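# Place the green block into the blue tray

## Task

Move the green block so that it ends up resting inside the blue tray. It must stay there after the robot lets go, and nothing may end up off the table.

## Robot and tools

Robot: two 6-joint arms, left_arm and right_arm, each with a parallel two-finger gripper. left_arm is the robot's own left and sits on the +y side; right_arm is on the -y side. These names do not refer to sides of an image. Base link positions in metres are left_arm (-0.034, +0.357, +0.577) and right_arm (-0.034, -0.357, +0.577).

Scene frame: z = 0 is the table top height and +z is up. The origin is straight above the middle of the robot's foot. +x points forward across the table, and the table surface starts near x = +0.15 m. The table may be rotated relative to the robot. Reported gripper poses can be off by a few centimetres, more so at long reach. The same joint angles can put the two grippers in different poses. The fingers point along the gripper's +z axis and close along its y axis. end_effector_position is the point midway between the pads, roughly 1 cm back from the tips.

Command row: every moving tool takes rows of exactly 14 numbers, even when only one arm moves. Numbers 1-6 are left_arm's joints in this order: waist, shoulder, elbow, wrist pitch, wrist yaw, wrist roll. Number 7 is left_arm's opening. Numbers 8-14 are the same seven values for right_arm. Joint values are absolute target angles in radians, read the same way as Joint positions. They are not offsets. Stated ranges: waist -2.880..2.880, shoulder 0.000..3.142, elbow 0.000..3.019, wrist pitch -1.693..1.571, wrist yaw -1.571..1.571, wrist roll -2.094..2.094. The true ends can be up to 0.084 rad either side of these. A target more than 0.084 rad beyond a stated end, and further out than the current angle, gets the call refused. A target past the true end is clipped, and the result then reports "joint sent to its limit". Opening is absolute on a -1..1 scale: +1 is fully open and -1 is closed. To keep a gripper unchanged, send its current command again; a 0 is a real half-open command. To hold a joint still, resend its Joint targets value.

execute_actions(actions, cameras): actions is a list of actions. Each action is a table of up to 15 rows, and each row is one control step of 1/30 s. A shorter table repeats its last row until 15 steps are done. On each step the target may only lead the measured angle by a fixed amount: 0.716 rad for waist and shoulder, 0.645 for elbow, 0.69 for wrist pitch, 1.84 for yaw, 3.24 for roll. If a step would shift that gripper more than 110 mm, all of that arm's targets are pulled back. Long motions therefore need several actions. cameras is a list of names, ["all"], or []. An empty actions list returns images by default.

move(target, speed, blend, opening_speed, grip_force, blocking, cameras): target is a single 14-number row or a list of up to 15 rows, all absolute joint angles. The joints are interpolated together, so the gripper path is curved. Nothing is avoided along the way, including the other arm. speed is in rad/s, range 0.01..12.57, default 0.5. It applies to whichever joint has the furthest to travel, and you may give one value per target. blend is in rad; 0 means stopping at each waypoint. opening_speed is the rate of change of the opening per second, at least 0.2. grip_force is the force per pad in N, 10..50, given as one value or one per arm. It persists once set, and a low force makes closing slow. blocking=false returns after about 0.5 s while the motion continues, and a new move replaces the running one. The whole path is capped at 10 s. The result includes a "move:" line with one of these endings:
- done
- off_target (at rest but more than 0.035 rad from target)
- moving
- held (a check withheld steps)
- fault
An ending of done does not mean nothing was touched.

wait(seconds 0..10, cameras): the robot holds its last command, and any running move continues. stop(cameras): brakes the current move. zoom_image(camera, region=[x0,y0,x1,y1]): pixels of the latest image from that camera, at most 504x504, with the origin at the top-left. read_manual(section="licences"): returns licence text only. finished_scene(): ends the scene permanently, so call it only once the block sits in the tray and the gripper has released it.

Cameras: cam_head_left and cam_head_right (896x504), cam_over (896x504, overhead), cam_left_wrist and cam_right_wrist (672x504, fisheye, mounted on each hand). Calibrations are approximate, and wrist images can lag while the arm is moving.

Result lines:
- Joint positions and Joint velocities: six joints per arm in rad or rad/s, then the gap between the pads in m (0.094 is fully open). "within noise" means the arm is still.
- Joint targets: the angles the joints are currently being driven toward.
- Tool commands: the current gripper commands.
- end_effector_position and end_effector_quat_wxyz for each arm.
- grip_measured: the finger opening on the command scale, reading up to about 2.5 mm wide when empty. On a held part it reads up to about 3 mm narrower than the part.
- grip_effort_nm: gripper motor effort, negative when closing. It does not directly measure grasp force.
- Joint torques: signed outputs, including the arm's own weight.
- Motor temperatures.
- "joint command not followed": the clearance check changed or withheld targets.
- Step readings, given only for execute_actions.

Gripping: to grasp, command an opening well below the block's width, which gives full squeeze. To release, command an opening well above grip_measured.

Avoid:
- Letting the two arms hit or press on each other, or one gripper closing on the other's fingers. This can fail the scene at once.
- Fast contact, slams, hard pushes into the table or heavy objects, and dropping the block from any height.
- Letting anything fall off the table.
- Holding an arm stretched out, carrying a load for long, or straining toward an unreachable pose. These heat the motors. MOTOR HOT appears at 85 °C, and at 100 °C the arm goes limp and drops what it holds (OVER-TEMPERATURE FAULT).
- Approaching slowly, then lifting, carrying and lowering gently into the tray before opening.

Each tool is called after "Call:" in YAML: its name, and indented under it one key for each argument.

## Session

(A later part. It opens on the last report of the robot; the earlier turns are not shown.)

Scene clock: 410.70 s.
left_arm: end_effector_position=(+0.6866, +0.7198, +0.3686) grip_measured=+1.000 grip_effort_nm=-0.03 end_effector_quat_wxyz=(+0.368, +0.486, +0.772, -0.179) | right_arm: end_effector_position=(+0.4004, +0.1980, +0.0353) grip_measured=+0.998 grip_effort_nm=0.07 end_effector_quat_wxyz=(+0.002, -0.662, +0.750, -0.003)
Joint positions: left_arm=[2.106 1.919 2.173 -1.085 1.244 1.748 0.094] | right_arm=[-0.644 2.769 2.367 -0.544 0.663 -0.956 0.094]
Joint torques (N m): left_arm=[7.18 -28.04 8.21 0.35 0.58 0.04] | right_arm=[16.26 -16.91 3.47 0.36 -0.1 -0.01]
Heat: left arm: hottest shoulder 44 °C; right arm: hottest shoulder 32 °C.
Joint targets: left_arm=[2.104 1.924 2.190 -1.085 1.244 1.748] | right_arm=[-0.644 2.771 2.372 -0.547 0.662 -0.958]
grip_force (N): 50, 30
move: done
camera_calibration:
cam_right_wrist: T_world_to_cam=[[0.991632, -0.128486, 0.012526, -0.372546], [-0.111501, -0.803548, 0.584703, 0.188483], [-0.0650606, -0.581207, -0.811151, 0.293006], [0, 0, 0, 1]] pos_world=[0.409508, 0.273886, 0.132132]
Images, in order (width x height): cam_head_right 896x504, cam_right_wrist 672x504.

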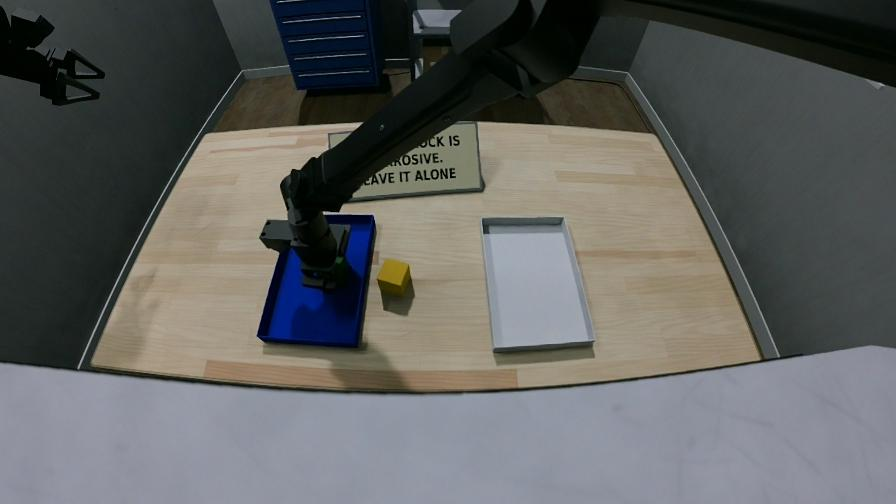

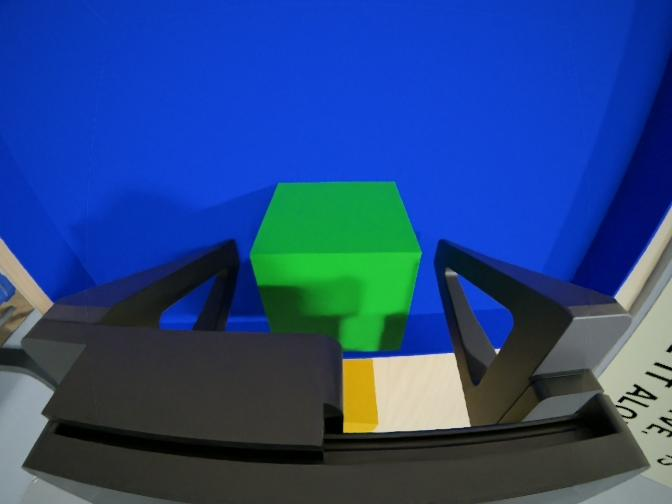

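Call:
move:
  target: [2.104, 1.924, 2.190, -1.085, 1.244, 1.748, 1.0, -0.560, 2.52, 2.03, -0.525, 0.70, -0.958, 1.0]
  speed: 0.4
  cameras: ["cam_right_wrist", "cam_head_left"]

Scene clock: 417.37 s.
left_arm: end_effector_position=(+0.6866, +0.7198, +0.3686) grip_measured=+1.000 grip_effort_nm=-0.03 end_effector_quat_wxyz=(+0.368, +0.486, +0.772, -0.179) | right_arm: end_effector_position=(+0.3851, +0.1848, +0.1208) grip_measured=+0.998 grip_effort_nm=0.07 end_effector_quat_wxyz=(-0.016, -0.698, +0.716, +0.002)
Joint positions: left_arm=[2.106 1.919 2.173 -1.085 1.244 1.748 0.094] | right_arm=[-0.578 2.531 2.031 -0.537 0.697 -0.956 0.094]
Joint torques (N m): left_arm=[7.12 -27.4 8.14 0.09 0.58 0.05] | right_arm=[18.67 -17.44 2.62 0.72 0.02 -0.04]
Heat: left arm: hottest shoulder 44 °C; right arm: hottest shoulder 32 °C.
Joint targets: left_arm=[2.104 1.924 2.190 -1.085 1.244 1.748] | right_arm=[-0.560 2.520 2.030 -0.525 0.700 -0.958]
grip_force (N): 50, 30
move: done
camera_calibration:
cam_right_wrist: T_world_to_cam=[[0.99939, -0.0293592, -0.0189058, -0.377573], [-0.0121623, -0.800159, 0.599665, 0.0855361], [-0.0327333, -0.599069, -0.800028, 0.343188], [0, 0, 0, 1]] pos_world=[0.389617, 0.262951, 0.216129]
Images, in order (width x height): cam_head_left 896x504, cam_right_wrist 672x504.

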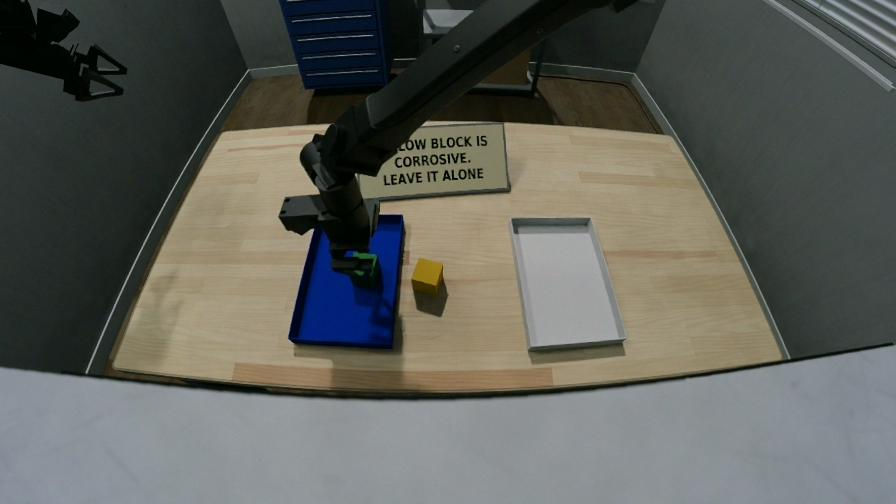

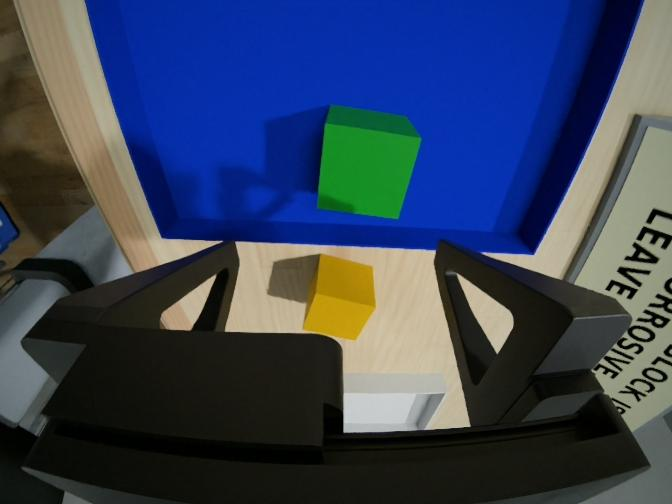

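Call:
finished_scene:
  scene: 1

The scene is finished: the task was done.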